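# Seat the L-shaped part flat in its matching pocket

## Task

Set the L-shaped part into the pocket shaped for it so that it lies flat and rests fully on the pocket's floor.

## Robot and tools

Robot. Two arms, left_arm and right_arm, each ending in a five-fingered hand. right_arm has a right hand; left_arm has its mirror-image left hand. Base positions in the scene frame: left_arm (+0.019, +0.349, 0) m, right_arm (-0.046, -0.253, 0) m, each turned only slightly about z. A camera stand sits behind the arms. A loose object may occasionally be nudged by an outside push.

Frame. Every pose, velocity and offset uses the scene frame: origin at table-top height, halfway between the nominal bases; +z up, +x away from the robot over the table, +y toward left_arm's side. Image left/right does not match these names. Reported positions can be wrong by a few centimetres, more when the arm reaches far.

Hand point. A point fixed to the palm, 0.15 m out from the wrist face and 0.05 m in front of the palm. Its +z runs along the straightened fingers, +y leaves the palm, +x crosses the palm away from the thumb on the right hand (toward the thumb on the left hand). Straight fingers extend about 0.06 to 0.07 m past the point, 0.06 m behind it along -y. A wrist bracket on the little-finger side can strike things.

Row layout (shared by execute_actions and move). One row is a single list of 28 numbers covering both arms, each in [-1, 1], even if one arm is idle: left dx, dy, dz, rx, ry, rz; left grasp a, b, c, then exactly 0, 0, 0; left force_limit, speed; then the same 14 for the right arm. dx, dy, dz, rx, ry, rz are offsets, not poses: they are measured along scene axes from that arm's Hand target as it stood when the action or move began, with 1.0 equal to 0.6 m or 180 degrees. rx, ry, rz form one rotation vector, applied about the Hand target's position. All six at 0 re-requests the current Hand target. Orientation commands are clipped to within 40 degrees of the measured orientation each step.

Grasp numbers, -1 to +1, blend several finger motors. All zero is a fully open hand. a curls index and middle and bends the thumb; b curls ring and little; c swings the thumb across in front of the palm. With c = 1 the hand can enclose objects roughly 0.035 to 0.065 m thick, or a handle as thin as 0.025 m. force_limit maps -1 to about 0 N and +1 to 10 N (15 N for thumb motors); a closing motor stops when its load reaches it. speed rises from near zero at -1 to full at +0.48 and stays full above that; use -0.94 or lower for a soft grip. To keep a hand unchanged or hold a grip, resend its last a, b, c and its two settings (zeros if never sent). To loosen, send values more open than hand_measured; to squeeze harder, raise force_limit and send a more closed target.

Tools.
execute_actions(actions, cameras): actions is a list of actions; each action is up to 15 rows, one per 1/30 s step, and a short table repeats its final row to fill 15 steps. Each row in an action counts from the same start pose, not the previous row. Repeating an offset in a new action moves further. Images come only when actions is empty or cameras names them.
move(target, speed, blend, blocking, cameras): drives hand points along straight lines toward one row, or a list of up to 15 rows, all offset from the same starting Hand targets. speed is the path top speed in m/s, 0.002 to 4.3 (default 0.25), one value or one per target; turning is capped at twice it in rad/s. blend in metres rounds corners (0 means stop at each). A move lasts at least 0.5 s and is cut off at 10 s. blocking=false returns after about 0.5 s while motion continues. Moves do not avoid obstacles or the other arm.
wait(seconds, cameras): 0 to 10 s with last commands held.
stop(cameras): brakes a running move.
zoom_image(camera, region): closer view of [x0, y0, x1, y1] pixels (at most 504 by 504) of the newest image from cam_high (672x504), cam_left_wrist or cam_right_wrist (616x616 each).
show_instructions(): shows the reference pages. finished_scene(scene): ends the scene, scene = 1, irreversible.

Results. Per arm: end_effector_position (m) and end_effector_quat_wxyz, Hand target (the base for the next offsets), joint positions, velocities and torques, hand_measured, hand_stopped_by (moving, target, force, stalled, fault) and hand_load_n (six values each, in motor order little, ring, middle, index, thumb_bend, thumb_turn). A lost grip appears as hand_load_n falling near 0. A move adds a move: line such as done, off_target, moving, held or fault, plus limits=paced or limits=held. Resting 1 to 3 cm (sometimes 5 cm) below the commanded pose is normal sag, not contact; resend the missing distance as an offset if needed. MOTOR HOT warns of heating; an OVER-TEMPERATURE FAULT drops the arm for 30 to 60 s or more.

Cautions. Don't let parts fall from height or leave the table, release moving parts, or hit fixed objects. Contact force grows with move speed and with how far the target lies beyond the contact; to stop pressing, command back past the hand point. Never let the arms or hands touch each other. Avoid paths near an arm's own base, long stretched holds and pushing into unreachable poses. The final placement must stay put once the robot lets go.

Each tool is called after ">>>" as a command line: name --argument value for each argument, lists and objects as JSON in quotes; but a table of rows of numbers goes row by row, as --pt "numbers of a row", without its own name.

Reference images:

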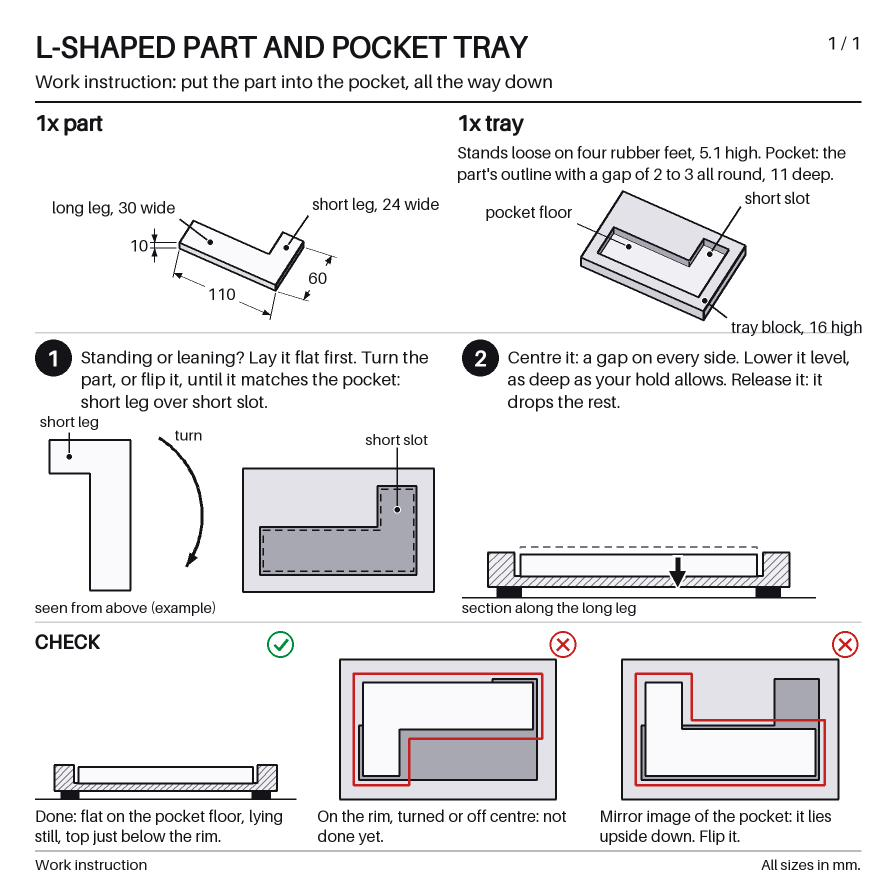

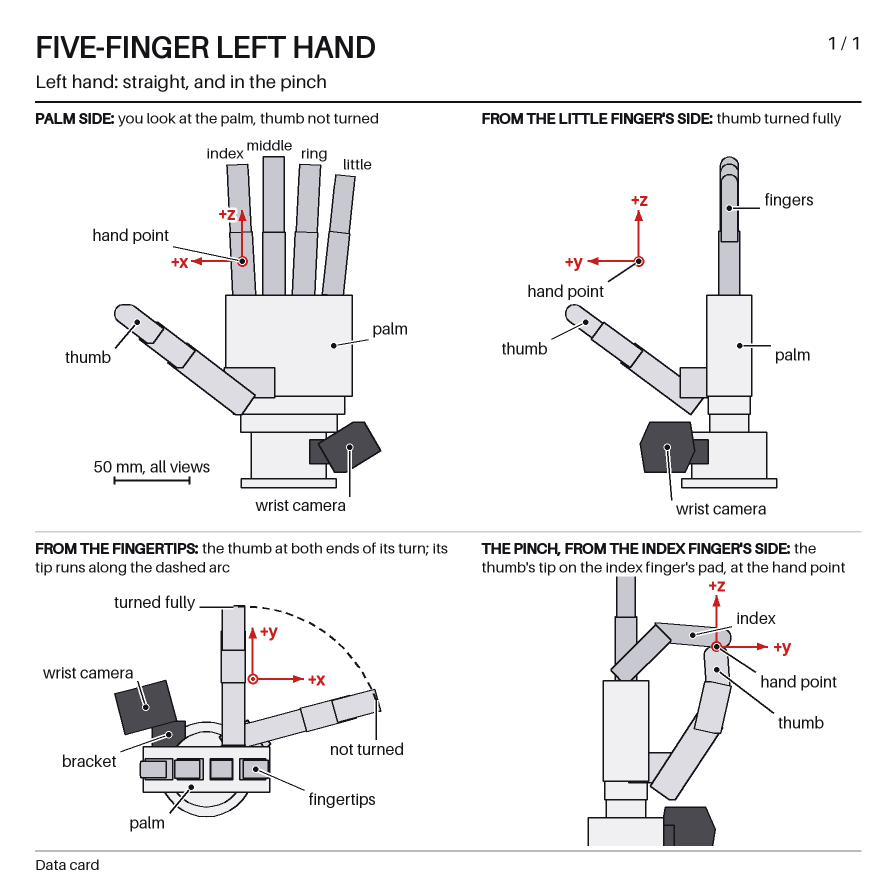

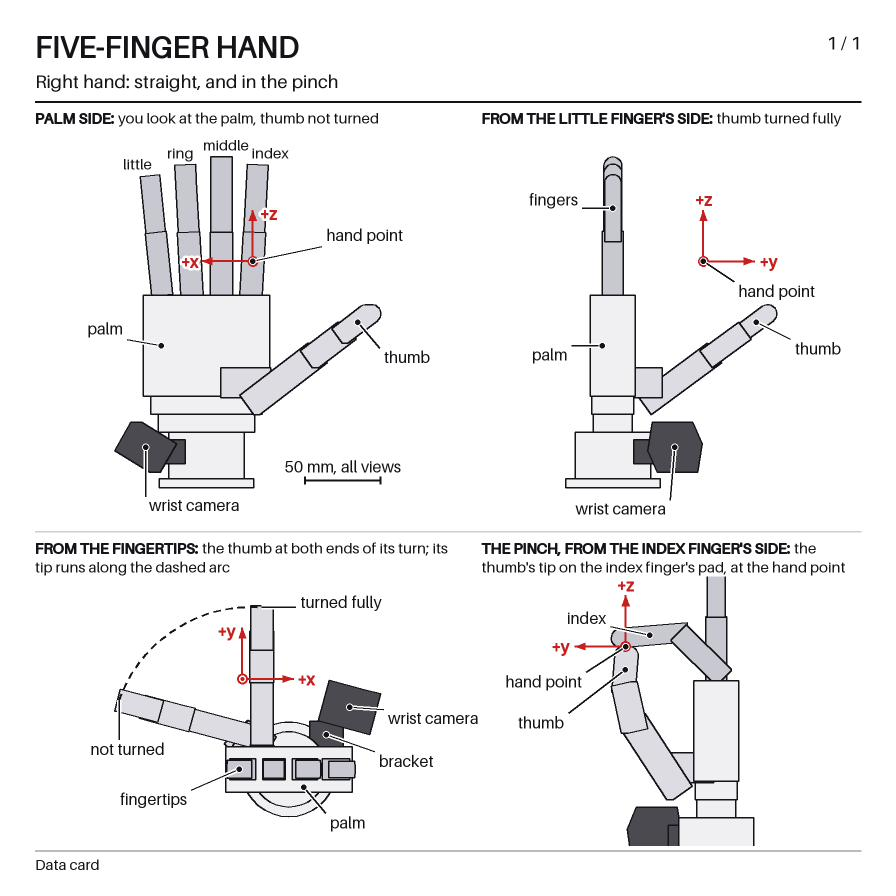

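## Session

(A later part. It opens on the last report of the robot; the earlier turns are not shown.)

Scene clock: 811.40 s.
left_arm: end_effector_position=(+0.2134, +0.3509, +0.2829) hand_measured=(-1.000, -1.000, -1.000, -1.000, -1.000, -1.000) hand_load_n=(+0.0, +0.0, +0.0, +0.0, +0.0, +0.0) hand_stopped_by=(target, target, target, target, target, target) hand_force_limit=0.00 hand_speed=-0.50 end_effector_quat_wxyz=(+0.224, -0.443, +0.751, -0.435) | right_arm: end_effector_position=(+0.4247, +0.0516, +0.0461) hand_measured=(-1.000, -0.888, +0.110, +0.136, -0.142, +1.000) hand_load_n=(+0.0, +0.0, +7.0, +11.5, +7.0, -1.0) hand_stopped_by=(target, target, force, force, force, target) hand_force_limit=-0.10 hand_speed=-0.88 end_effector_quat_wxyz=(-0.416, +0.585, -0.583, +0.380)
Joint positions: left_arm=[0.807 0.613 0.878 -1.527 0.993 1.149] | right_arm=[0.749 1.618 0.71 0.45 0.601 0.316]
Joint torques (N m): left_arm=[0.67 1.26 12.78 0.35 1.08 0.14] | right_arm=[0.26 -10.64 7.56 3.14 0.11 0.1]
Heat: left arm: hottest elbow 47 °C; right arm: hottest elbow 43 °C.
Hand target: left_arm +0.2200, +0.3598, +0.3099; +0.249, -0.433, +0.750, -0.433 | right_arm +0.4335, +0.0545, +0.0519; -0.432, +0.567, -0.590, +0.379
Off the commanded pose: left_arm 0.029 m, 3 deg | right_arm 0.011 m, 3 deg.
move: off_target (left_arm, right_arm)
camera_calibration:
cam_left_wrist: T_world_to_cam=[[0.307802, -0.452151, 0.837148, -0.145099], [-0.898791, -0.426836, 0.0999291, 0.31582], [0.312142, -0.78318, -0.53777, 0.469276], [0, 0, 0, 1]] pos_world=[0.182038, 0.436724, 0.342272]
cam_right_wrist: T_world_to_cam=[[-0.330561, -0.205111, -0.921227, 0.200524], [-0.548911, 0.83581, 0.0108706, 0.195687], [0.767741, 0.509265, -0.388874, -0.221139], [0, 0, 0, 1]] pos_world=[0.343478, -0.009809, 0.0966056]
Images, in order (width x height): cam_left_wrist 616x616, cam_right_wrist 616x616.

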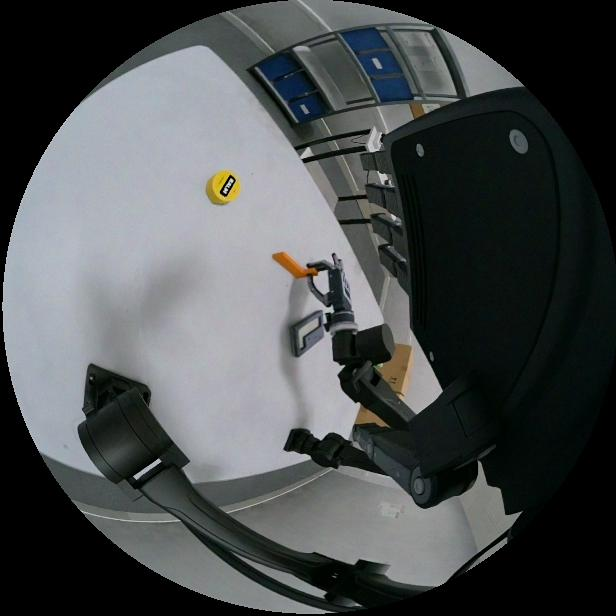

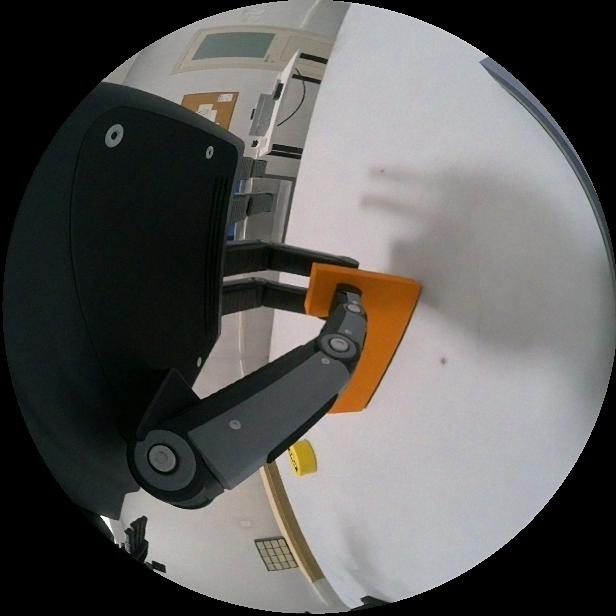

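>>> move --target '[0,0,0,0,0,0, 0,0,0,0,0,0, 0.0, -0.5, 0,0,0.004, 0, 0, 0, 0.4,0,1,0,0,0, -0.1, -0.8]' --speed 0.03 --cameras '["cam_left_wrist", "cam_right_wrist", "cam_high"]'

>>> zoom_image --camera "cam_right_wrist" --region '[300, 240, 450, 430]'

>>> zoom_image --camera "cam_left_wrist" --region '[260, 240, 360, 340]'

Scene clock: 819.90 s.
left_arm: end_effector_position=(+0.2134, +0.3509, +0.2829) hand_measured=(-1.000, -1.000, -1.000, -1.000, -1.000, -1.000) hand_load_n=(+0.0, +0.0, -0.5, +0.0, +0.0, +0.0) hand_stopped_by=(target, target, target, target, target, target) hand_force_limit=0.00 hand_speed=-0.50 end_effector_quat_wxyz=(+0.224, -0.443, +0.751, -0.435) | right_arm: end_effector_position=(+0.4248, +0.0523, +0.0465) hand_measured=(-1.000, -0.940, -0.350, -0.200, -0.350, +1.000) hand_load_n=(+0.0, +0.0, +0.0, +0.0, +0.0, +0.0) hand_stopped_by=(target, target, target, target, target, target) hand_force_limit=-0.10 hand_speed=-0.80 end_effector_quat_wxyz=(-0.419, +0.581, -0.587, +0.377)
Joint positions: left_arm=[0.807 0.613 0.878 -1.527 0.993 1.149] | right_arm=[0.749 1.618 0.71 0.45 0.601 0.329]
Joint torques (N m): left_arm=[0.79 1.14 12.81 0.47 1.06 0.14] | right_arm=[0.62 -10.64 7.68 2.84 0.15 0.09]
Heat: left arm: hottest elbow 47 °C; right arm: hottest elbow 42 °C.
Hand target: left_arm +0.2200, +0.3598, +0.3099; +0.249, -0.433, +0.750, -0.433 | right_arm +0.4335, +0.0545, +0.0543; -0.432, +0.567, -0.590, +0.379
Off the commanded pose: left_arm 0.029 m, 3 deg | right_arm 0.012 m, 2 deg.
move: off_target (left_arm, right_arm)
camera_calibration:
cam_left_wrist: T_world_to_cam=[[0.307802, -0.452151, 0.837148, -0.145099], [-0.898791, -0.426836, 0.0999291, 0.31582], [0.312142, -0.78318, -0.53777, 0.469276], [0, 0, 0, 1]] pos_world=[0.182038, 0.436724, 0.342272]
cam_right_wrist: T_world_to_cam=[[-0.331959, -0.193143, -0.923309, 0.201088], [-0.545153, 0.838081, 0.0206848, 0.193011], [0.769813, 0.510211, -0.383501, -0.222649], [0, 0, 0, 1]] pos_world=[0.343372, -0.00932173, 0.0962878]

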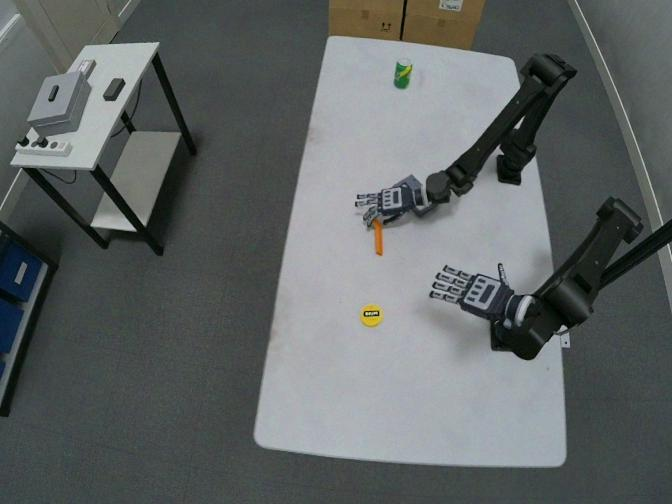

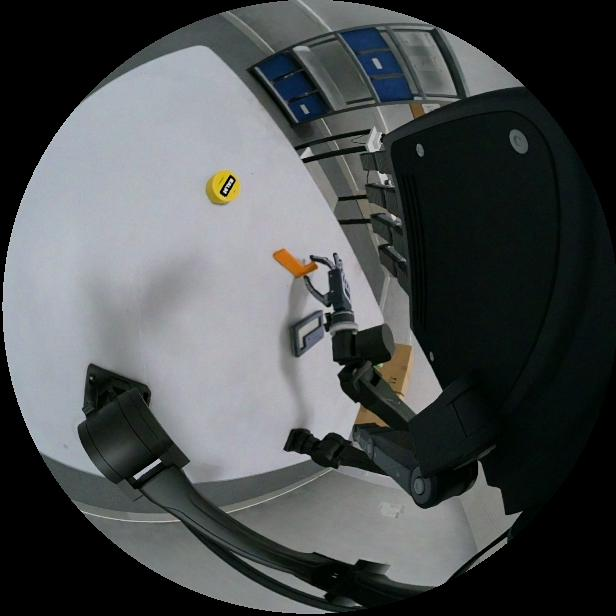

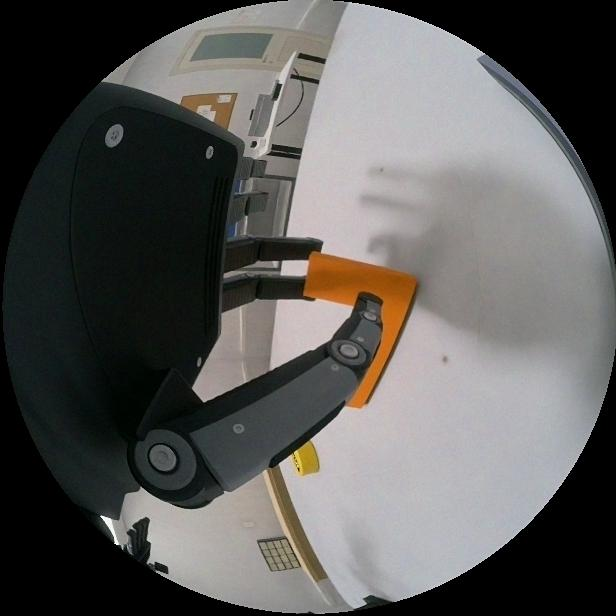

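Scaled by 2.653 from the camera's 616x616 image, which has a finer 880x880 frame.

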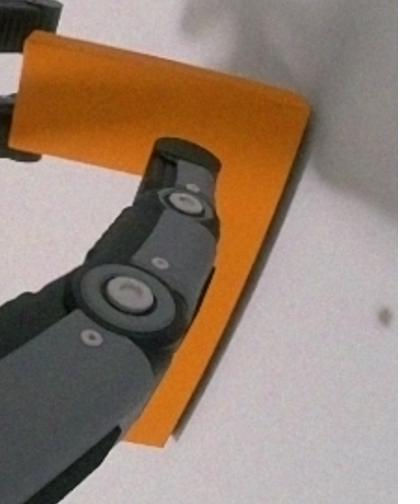

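Scaled by 5.040 from the camera's 616x616 image, which has a finer 880x880 frame.

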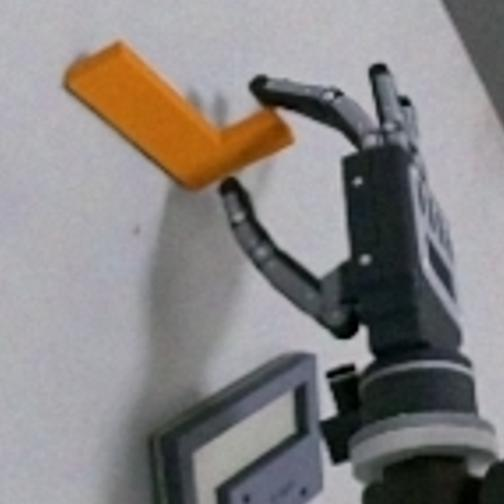

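>>> zoom_image --camera "cam_high" --region '[340, 180, 410, 270]'

>>> zoom_image --camera "cam_left_wrist" --region '[265, 235, 325, 295]'

Scaled by 5.600 from the camera's 672x504 image, which has a finer 960x720 frame.

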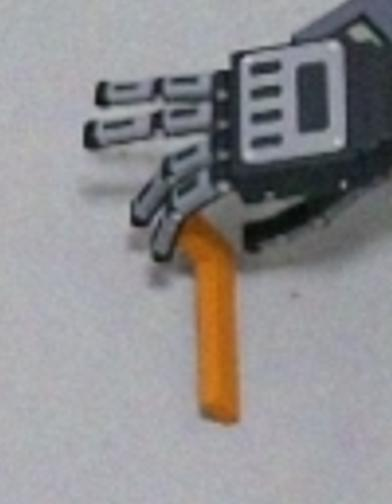

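Scaled by 8.400 from the camera's 616x616 image, which has a finer 880x880 frame.

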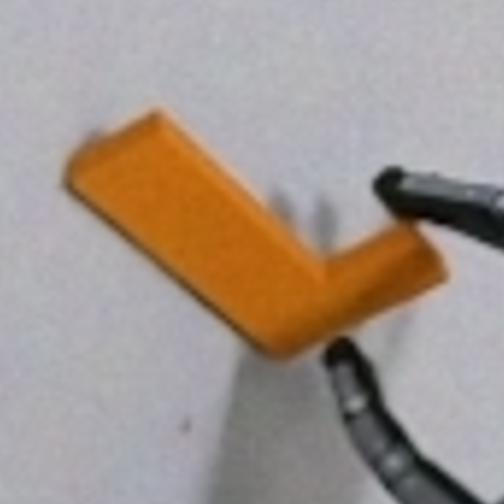

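>>> move --target '[0,0,0,0,0,0, 0,0,0,0,0,0, 0.0, -0.5, 0,0,0.0, 0, 0, 0, 0.72,0,1,0,0,0, -0.3, -0.85]' --speed 0.03 --cameras '["cam_left_wrist", "cam_right_wrist", "cam_high"]'

>>> zoom_image --camera "cam_right_wrist" --region '[300, 240, 450, 430]'

>>> zoom_image --camera "cam_left_wrist" --region '[265, 235, 325, 295]'

>>> zoom_image --camera "cam_high" --region '[340, 180, 410, 270]'

Scene clock: 844.00 s.
left_arm: end_effector_position=(+0.2134, +0.3509, +0.2829) hand_measured=(-1.000, -1.000, -1.000, -1.000, -1.000, -1.000) hand_load_n=(+0.0, +0.0, +0.0, +0.0, +0.0, +0.0) hand_stopped_by=(target, target, target, target, target, target) hand_force_limit=0.00 hand_speed=-0.50 end_effector_quat_wxyz=(+0.224, -0.443, +0.751, -0.435) | right_arm: end_effector_position=(+0.4249, +0.0524, +0.0465) hand_measured=(-1.000, -0.892, +0.118, +0.130, -0.162, +1.000) hand_load_n=(+0.0, -0.5, +7.5, +7.0, +6.0, +1.0) hand_stopped_by=(target, target, force, force, force, target) hand_force_limit=-0.30 hand_speed=-0.85 end_effector_quat_wxyz=(-0.419, +0.581, -0.587, +0.377)
Joint positions: left_arm=[0.807 0.613 0.878 -1.527 0.993 1.149] | right_arm=[0.749 1.618 0.71 0.45 0.601 0.33]
Joint torques (N m): left_arm=[0.91 1.2 12.88 0.31 1.08 0.15] | right_arm=[0.15 -11.16 7.72 2.85 0.14 0.06]
Heat: left arm: hottest elbow 46 °C; right arm: hottest elbow 41 °C.
Hand target: left_arm +0.2200, +0.3598, +0.3099; +0.249, -0.433, +0.750, -0.433 | right_arm +0.4335, +0.0545, +0.0543; -0.432, +0.567, -0.590, +0.379
Off the commanded pose: left_arm 0.029 m, 3 deg | right_arm 0.012 m, 2 deg.
move: off_target (left_arm, right_arm)
camera_calibration:
cam_left_wrist: T_world_to_cam=[[0.307802, -0.452151, 0.837148, -0.145099], [-0.898791, -0.426836, 0.0999291, 0.31582], [0.312142, -0.78318, -0.53777, 0.469276], [0, 0, 0, 1]] pos_world=[0.182038, 0.436724, 0.342272]
cam_right_wrist: T_world_to_cam=[[-0.332149, -0.191559, -0.92357, 0.20121], [-0.544635, 0.838385, 0.0219797, 0.192628], [0.770097, 0.510309, -0.382799, -0.222864], [0, 0, 0, 1]] pos_world=[0.343371, -0.00922342, 0.0962855]

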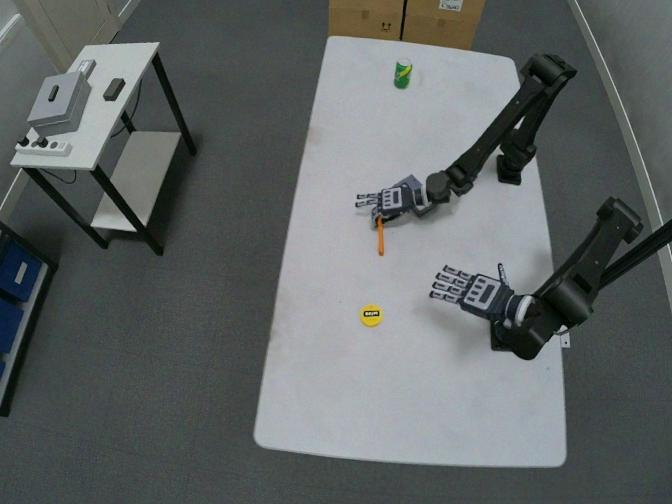

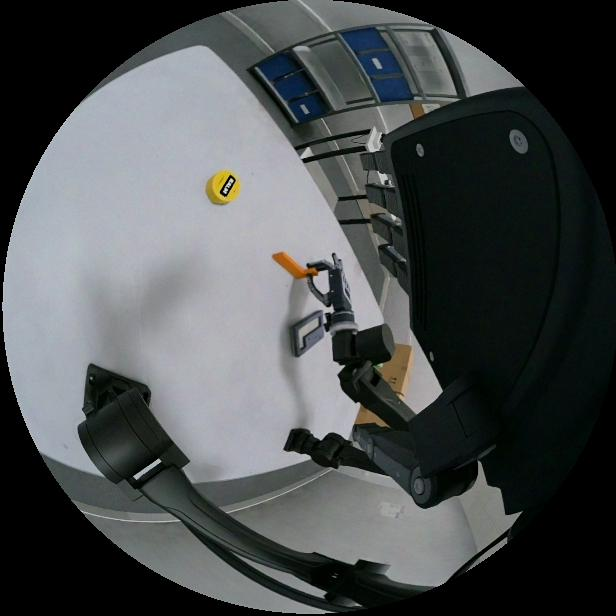

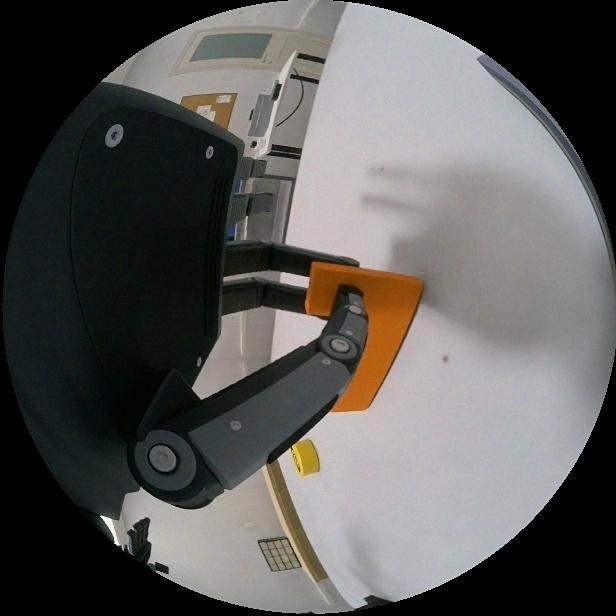

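Scaled by 2.653 from the camera's 616x616 image, which has a finer 880x880 frame.

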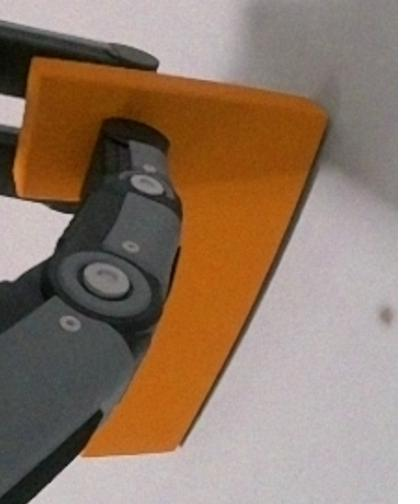

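Scaled by 8.400 from the camera's 616x616 image, which has a finer 880x880 frame.

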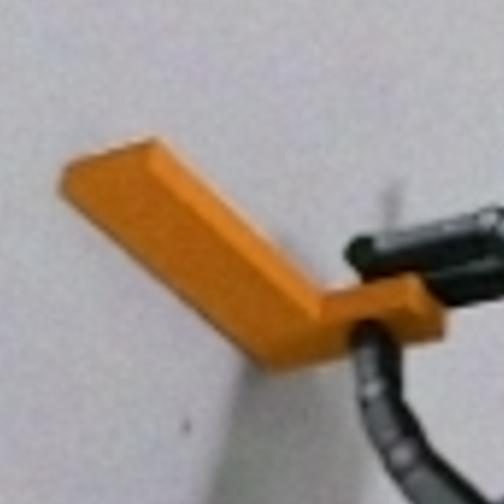

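Scaled by 5.600 from the camera's 672x504 image, which has a finer 960x720 frame.

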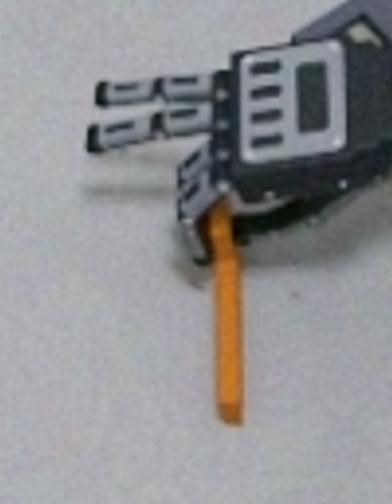

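>>> move --target '[0,0,0,0,0,0, 0,0,0,0,0,0, 0.0, -0.5, 0,0,0.035, 0.0047, -0.0944, 0, 0.72,0,1,0,0,0, -0.3, -0.85]' --speed 0.06 --cameras '["cam_left_wrist", "cam_right_wrist", "cam_high"]'

>>> zoom_image --camera "cam_high" --region '[340, 180, 410, 270]'

>>> zoom_image --camera "cam_left_wrist" --region '[265, 235, 325, 295]'

Scene clock: 861.37 s.
left_arm: end_effector_position=(+0.2134, +0.3509, +0.2829) hand_measured=(-1.000, -1.000, -1.000, -1.000, -1.000, -1.000) hand_load_n=(+0.0, +0.0, +0.0, -0.5, +0.0, +0.0) hand_stopped_by=(target, target, target, target, target, target) hand_force_limit=0.00 hand_speed=-0.50 end_effector_quat_wxyz=(+0.224, -0.443, +0.751, -0.435) | right_arm: end_effector_position=(+0.4357, +0.0419, +0.0686) hand_measured=(-1.000, -0.892, +0.118, +0.130, -0.162, +1.000) hand_load_n=(+0.0, +0.0, +7.5, +6.5, +6.5, +1.5) hand_stopped_by=(target, target, force, force, force, target) hand_force_limit=-0.30 hand_speed=-0.85 end_effector_quat_wxyz=(+0.504, -0.508, +0.530, -0.455)
Joint positions: left_arm=[0.807 0.613 0.878 -1.527 0.993 1.149] | right_arm=[0.762 1.732 0.608 1.023 0.683 0.137]
Joint torques (N m): left_arm=[0.79 0.97 12.82 0.4 1.09 0.13] | right_arm=[2.02 -10.81 5.94 3.32 0.2 -0.21]
Heat: left arm: hottest elbow 46 °C; right arm: hottest elbow 41 °C.
Hand target: left_arm +0.2200, +0.3598, +0.3099; +0.249, -0.433, +0.750, -0.433 | right_arm +0.4335, +0.0545, +0.0753; +0.518, -0.502, +0.523, -0.454
Off the commanded pose: left_arm 0.029 m, 3 deg | right_arm 0.014 m, 2 deg.
move: off_target (left_arm, right_arm)
camera_calibration:
cam_left_wrist: T_world_to_cam=[[0.307802, -0.452151, 0.837148, -0.145099], [-0.898791, -0.426836, 0.0999291, 0.31582], [0.312142, -0.78318, -0.53777, 0.469276], [0, 0, 0, 1]] pos_world=[0.182038, 0.436724, 0.342272]
cam_right_wrist: T_world_to_cam=[[-0.0529198, -0.162353, -0.985313, 0.104452], [-0.512837, 0.851058, -0.112688, 0.201685], [0.856853, 0.499341, -0.128299, -0.272205], [0, 0, 0, 1]] pos_world=[0.342199, -0.0187648, 0.0907223]

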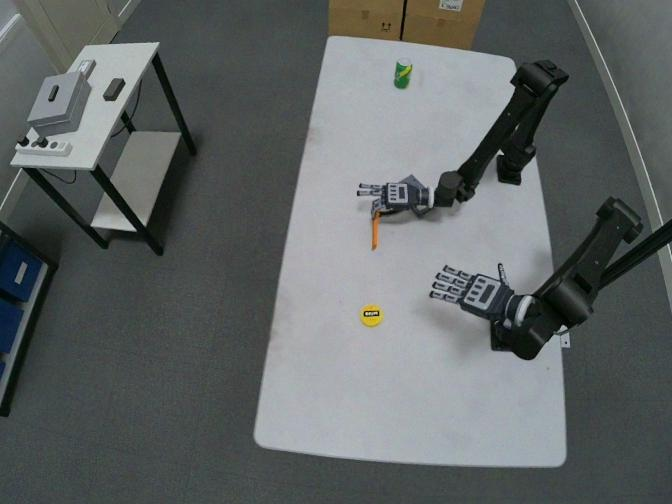

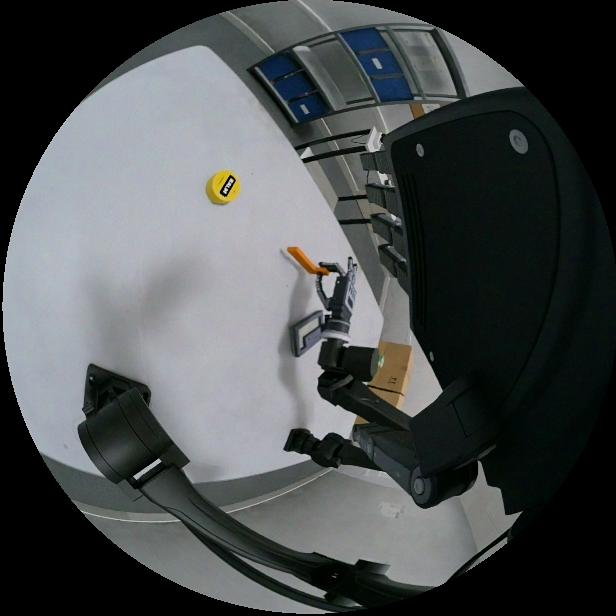

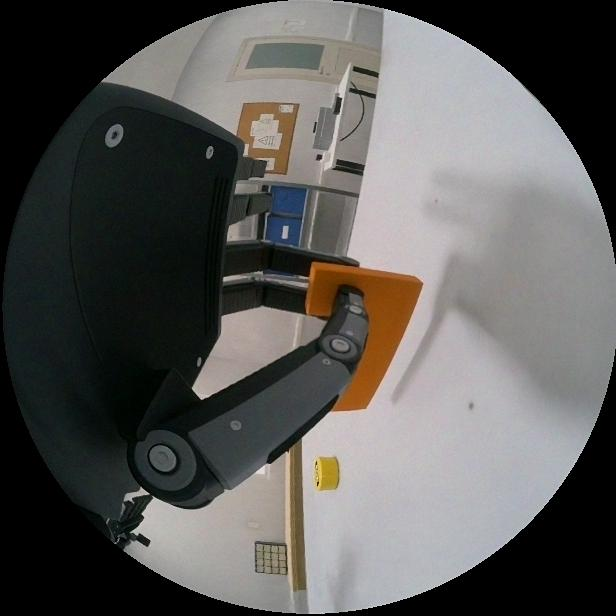

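Scaled by 5.600 from the camera's 672x504 image, which has a finer 960x720 frame.

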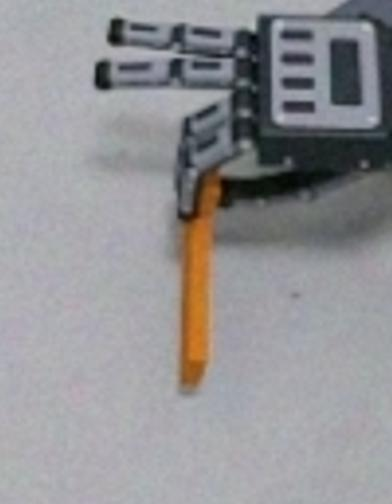

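Scaled by 8.400 from the camera's 616x616 image, which has a finer 880x880 frame.

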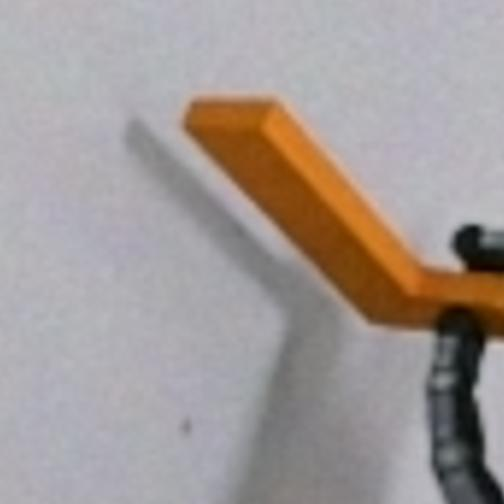

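>>> move --target '[0,0,0,0,0,0, 0,0,0,0,0,0, 0.0, -0.5, 0,0,-0.03, 0.01, 0, 0, 0.72,0,1,0,0,0, -0.3, -0.85]' --speed 0.05 --cameras '["cam_left_wrist", "cam_right_wrist", "cam_high"]'

>>> zoom_image --camera "cam_high" --region '[340, 180, 410, 270]'

>>> zoom_image --camera "cam_left_wrist" --region '[265, 235, 325, 295]'

>>> zoom_image --camera "cam_right_wrist" --region '[300, 240, 450, 430]'

Scene clock: 877.57 s.
left_arm: end_effector_position=(+0.2134, +0.3509, +0.2829) hand_measured=(-1.000, -1.000, -1.000, -1.000, -1.000, -1.000) hand_load_n=(+0.0, -0.5, +0.0, +0.0, +0.0, +0.0) hand_stopped_by=(target, target, target, target, target, target) hand_force_limit=0.00 hand_speed=-0.50 end_effector_quat_wxyz=(+0.224, -0.443, +0.751, -0.435) | right_arm: end_effector_position=(+0.4343, +0.0411, +0.0480) hand_measured=(-1.000, -0.892, +0.118, +0.130, -0.162, +1.000) hand_load_n=(+0.0, +0.0, +7.5, +6.5, +6.5, +1.5) hand_stopped_by=(target, target, force, force, force, target) hand_force_limit=-0.30 hand_speed=-0.85 end_effector_quat_wxyz=(+0.504, -0.508, +0.530, -0.454)
Joint positions: left_arm=[0.807 0.613 0.878 -1.527 0.993 1.149] | right_arm=[0.762 1.798 0.602 1.094 0.681 0.137]
Joint torques (N m): left_arm=[0.38 1.38 12.81 0.35 1.09 0.12] | right_arm=[1.26 -10.75 5.52 3.34 0 0.11]
Heat: left arm: hottest elbow 46 °C; right arm: hottest elbow 41 °C.
Hand target: left_arm +0.2200, +0.3598, +0.3099; +0.249, -0.433, +0.750, -0.433 | right_arm +0.4335, +0.0545, +0.0573; +0.526, -0.493, +0.530, -0.446
Off the commanded pose: left_arm 0.029 m, 3 deg | right_arm 0.016 m, 3 deg.
move: off_target (left_arm, right_arm)
camera_calibration:
cam_left_wrist: T_world_to_cam=[[0.307802, -0.452151, 0.837148, -0.145099], [-0.898791, -0.426836, 0.0999291, 0.31582], [0.312142, -0.78318, -0.53777, 0.469276], [0, 0, 0, 1]] pos_world=[0.182038, 0.436724, 0.342272]
cam_right_wrist: T_world_to_cam=[[-0.0539011, -0.163279, -0.985106, 0.0844234], [-0.514267, 0.850183, -0.112777, 0.200048], [0.855935, 0.500529, -0.129795, -0.272771], [0, 0, 0, 1]] pos_world=[0.340902, -0.0197628, 0.0703226]

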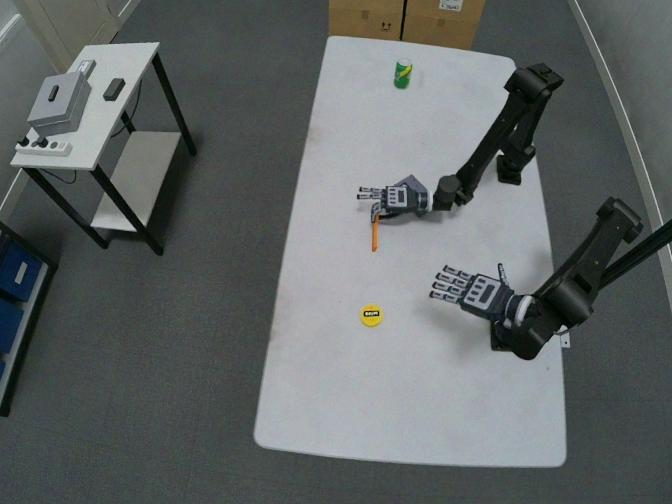

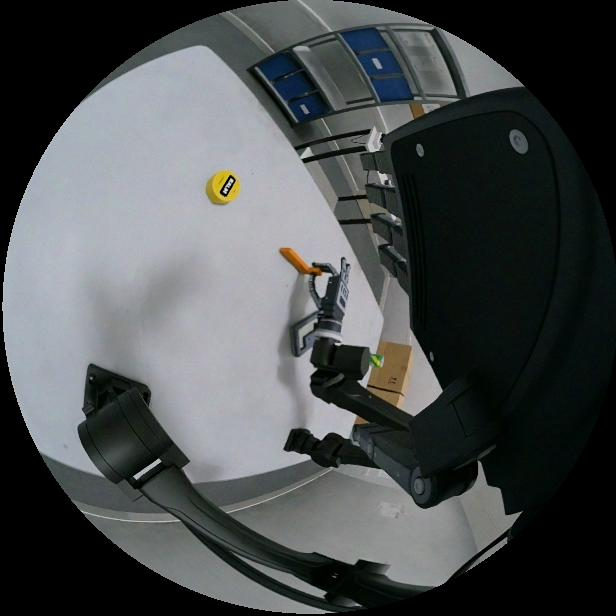

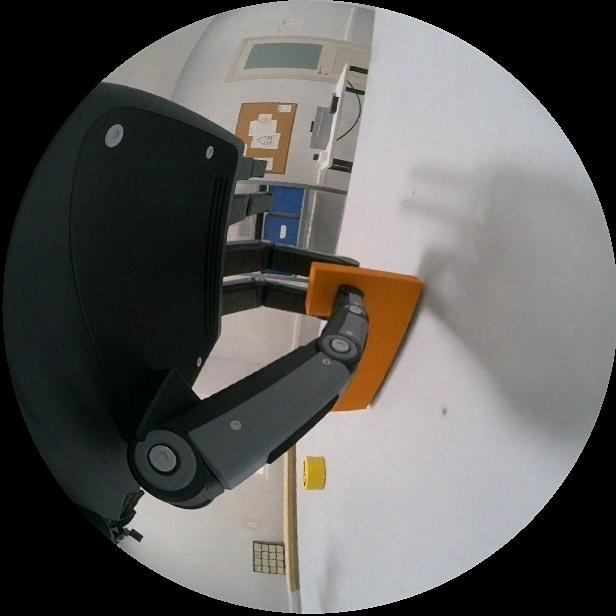

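Scaled by 5.600 from the camera's 672x504 image, which has a finer 960x720 frame.

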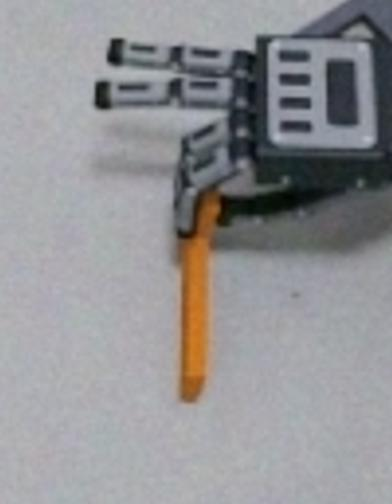

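Scaled by 8.400 from the camera's 616x616 image, which has a finer 880x880 frame.

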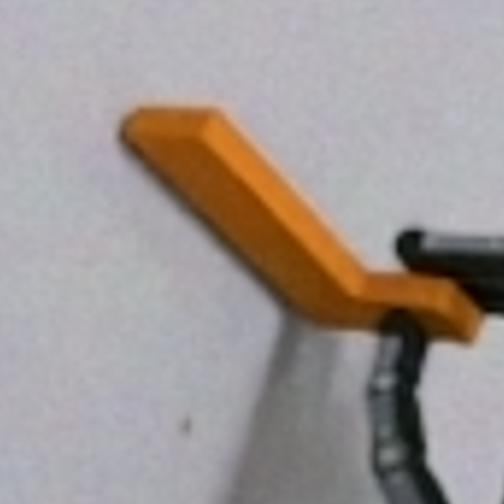

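Scaled by 2.653 from the camera's 616x616 image, which has a finer 880x880 frame.

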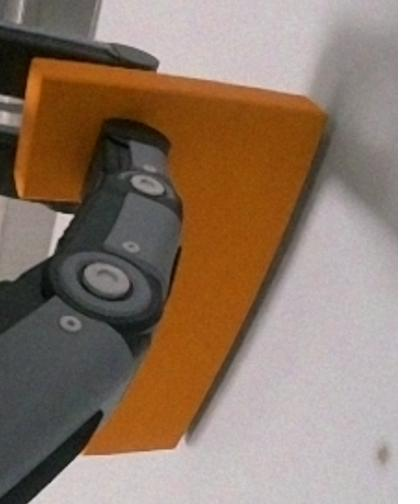

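>>> move --target '[0,0,0,0,0,0, 0,0,0,0,0,0, 0.0, -0.5, 0,0,-0.01, 0.0, 0, 0, 0.72,0,1,0,0,0, -0.3, -0.85]' --speed 0.03 --cameras '["cam_right_wrist"]'

>>> zoom_image --camera "cam_right_wrist" --region '[300, 240, 450, 430]'

Scene clock: 883.07 s.
left_arm: end_effector_position=(+0.2134, +0.3509, +0.2829) hand_measured=(-1.000, -1.000, -1.000, -1.000, -1.000, -1.000) hand_load_n=(+0.0, +0.0, +0.0, +0.0, +0.0, +0.0) hand_stopped_by=(target, target, target, target, target, target) hand_force_limit=0.00 hand_speed=-0.50 end_effector_quat_wxyz=(+0.224, -0.443, +0.751, -0.435) | right_arm: end_effector_position=(+0.4346, +0.0414, +0.0446) hand_measured=(-1.000, -0.892, +0.118, +0.130, -0.162, +1.000) hand_load_n=(+0.0, +0.0, +7.5, +6.5, +6.0, +1.5) hand_stopped_by=(target, target, force, force, force, target) hand_force_limit=-0.30 hand_speed=-0.85 end_effector_quat_wxyz=(+0.506, -0.506, +0.530, -0.455)
Joint positions: left_arm=[0.807 0.613 0.878 -1.527 0.993 1.149] | right_arm=[0.762 1.815 0.602 1.117 0.681 0.137]
Joint torques (N m): left_arm=[0.85 1.26 12.82 0.35 1.06 0.16] | right_arm=[1.32 -11.16 5.24 3.21 0.01 0.07]
Heat: left arm: hottest elbow 46 °C; right arm: hottest elbow 40 °C.
Hand target: left_arm +0.2200, +0.3598, +0.3099; +0.249, -0.433, +0.750, -0.433 | right_arm +0.4335, +0.0545, +0.0513; +0.526, -0.493, +0.530, -0.446
Off the commanded pose: left_arm 0.029 m, 3 deg | right_arm 0.015 m, 3 deg.
move: off_target (left_arm, right_arm)
camera_calibration:
cam_right_wrist: T_world_to_cam=[[-0.0493049, -0.159336, -0.985992, 0.0789976], [-0.513738, 0.850635, -0.111773, 0.199332], [0.856529, 0.501031, -0.123798, -0.274245], [0, 0, 0, 1]] pos_world=[0.341198, -0.0195665, 0.0662201]
Images, in order (width x height): cam_right_wrist 616x616.

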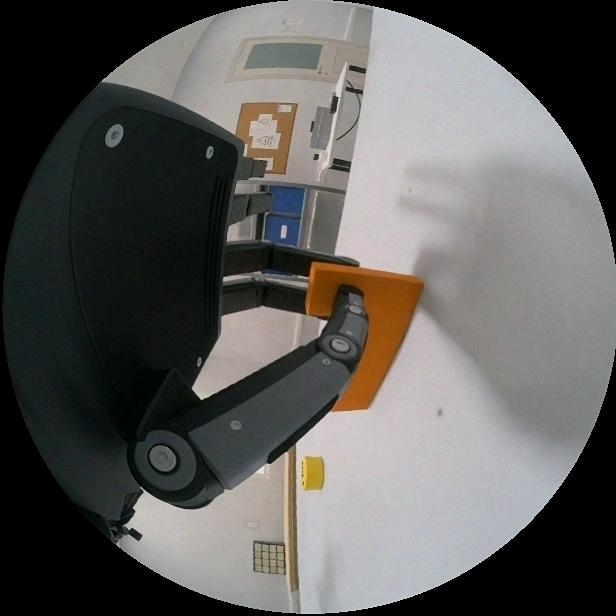

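Scaled by 2.653 from the camera's 616x616 image, which has a finer 880x880 frame.

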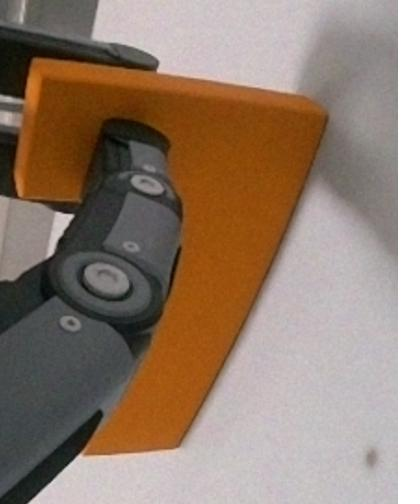

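>>> move --target '[0,0,0,0,0,0, 0,0,0,0,0,0, 0.0, -0.5, 0,0,0.0, 0.0, 0, 0, 0.5,0,1,0,0,0, -0.3, -0.85]' --speed 0.03 --cameras '["cam_left_wrist", "cam_right_wrist", "cam_high"]'

>>> zoom_image --camera "cam_high" --region '[340, 180, 410, 270]'

>>> zoom_image --camera "cam_left_wrist" --region '[265, 235, 325, 295]'

>>> zoom_image --camera "cam_right_wrist" --region '[300, 240, 450, 430]'

Scene clock: 892.07 s.
left_arm: end_effector_position=(+0.2134, +0.3509, +0.2829) hand_measured=(-1.000, -1.000, -1.000, -1.000, -1.000, -1.000) hand_load_n=(+0.0, +0.0, +0.0, +0.0, +0.0, +0.0) hand_stopped_by=(target, target, target, target, target, target) hand_force_limit=0.00 hand_speed=-0.50 end_effector_quat_wxyz=(+0.224, -0.443, +0.751, -0.435) | right_arm: end_effector_position=(+0.4346, +0.0420, +0.0450) hand_measured=(-1.000, -0.926, -0.150, +0.000, -0.276, +1.000) hand_load_n=(+0.0, +0.0, +0.0, +0.0, +0.0, +0.0) hand_stopped_by=(target, target, target, target, target, target) hand_force_limit=-0.30 hand_speed=-0.85 end_effector_quat_wxyz=(+0.509, -0.504, +0.533, -0.452)
Joint positions: left_arm=[0.807 0.613 0.878 -1.527 0.993 1.149] | right_arm=[0.762 1.815 0.602 1.117 0.681 0.148]
Joint torques (N m): left_arm=[0.44 1.26 12.89 0.29 1.08 0.14] | right_arm=[1.44 -11.75 5.26 3.3 0.05 0.1]
Heat: left arm: hottest elbow 46 °C; right arm: hottest elbow 40 °C.
Hand target: left_arm +0.2200, +0.3598, +0.3099; +0.249, -0.433, +0.750, -0.433 | right_arm +0.4335, +0.0545, +0.0513; +0.526, -0.493, +0.530, -0.446
Off the commanded pose: left_arm 0.029 m, 3 deg | right_arm 0.014 m, 2 deg.
move: off_target (left_arm, right_arm)
camera_calibration:
cam_left_wrist: T_world_to_cam=[[0.307802, -0.452151, 0.837148, -0.145099], [-0.898791, -0.426836, 0.0999291, 0.31582], [0.312142, -0.78318, -0.53777, 0.469276], [0, 0, 0, 1]] pos_world=[0.182038, 0.436724, 0.342272]
cam_right_wrist: T_world_to_cam=[[-0.0497313, -0.148792, -0.987617, 0.0793105], [-0.513152, 0.85215, -0.102543, 0.198059], [0.856856, 0.501698, -0.118731, -0.274864], [0, 0, 0, 1]] pos_world=[0.341097, -0.0190768, 0.0660031]

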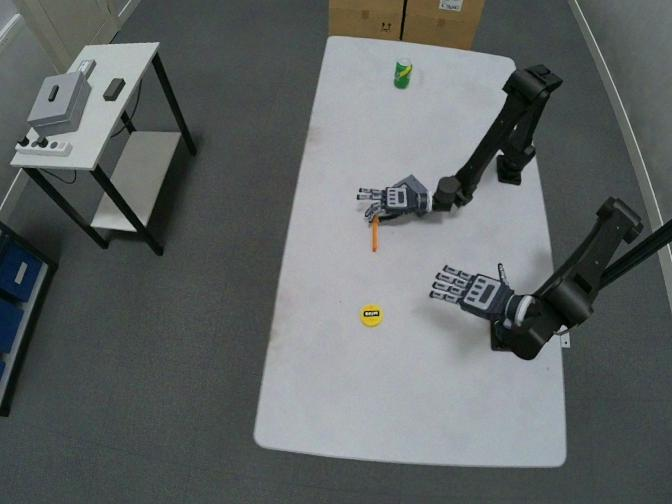

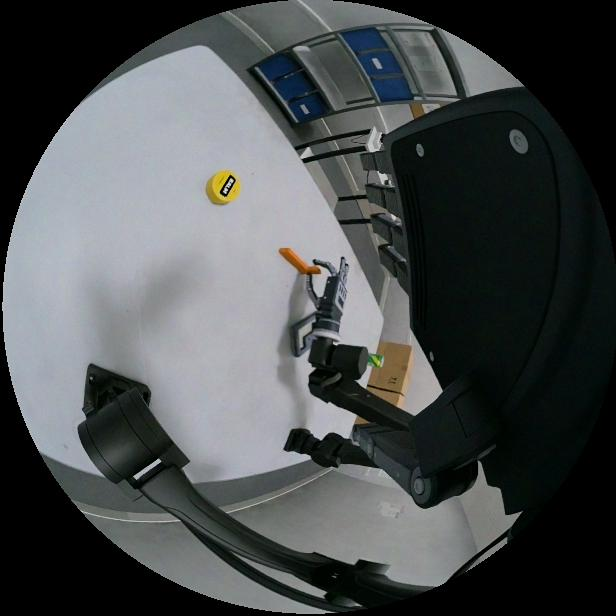

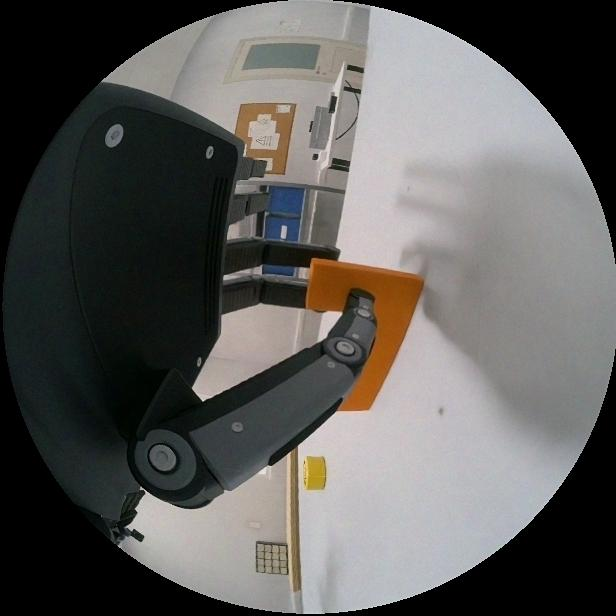

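Scaled by 5.600 from the camera's 672x504 image, which has a finer 960x720 frame.

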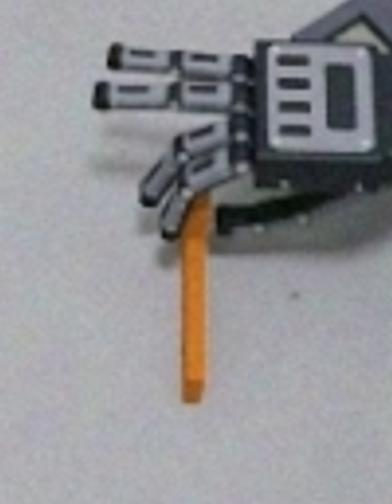

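Scaled by 8.400 from the camera's 616x616 image, which has a finer 880x880 frame.

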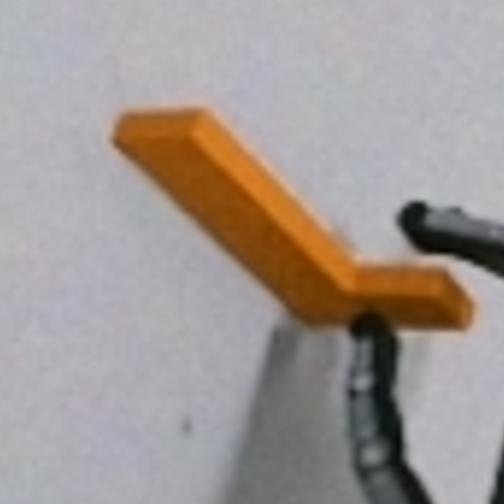

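Scaled by 2.653 from the camera's 616x616 image, which has a finer 880x880 frame.

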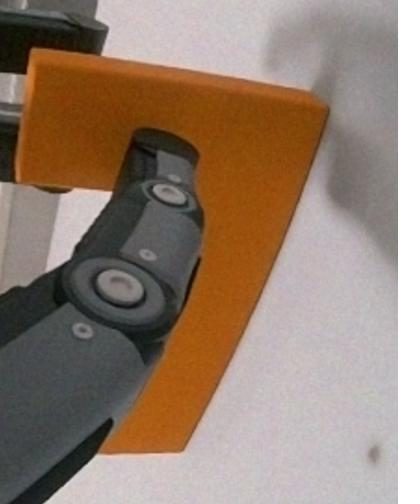

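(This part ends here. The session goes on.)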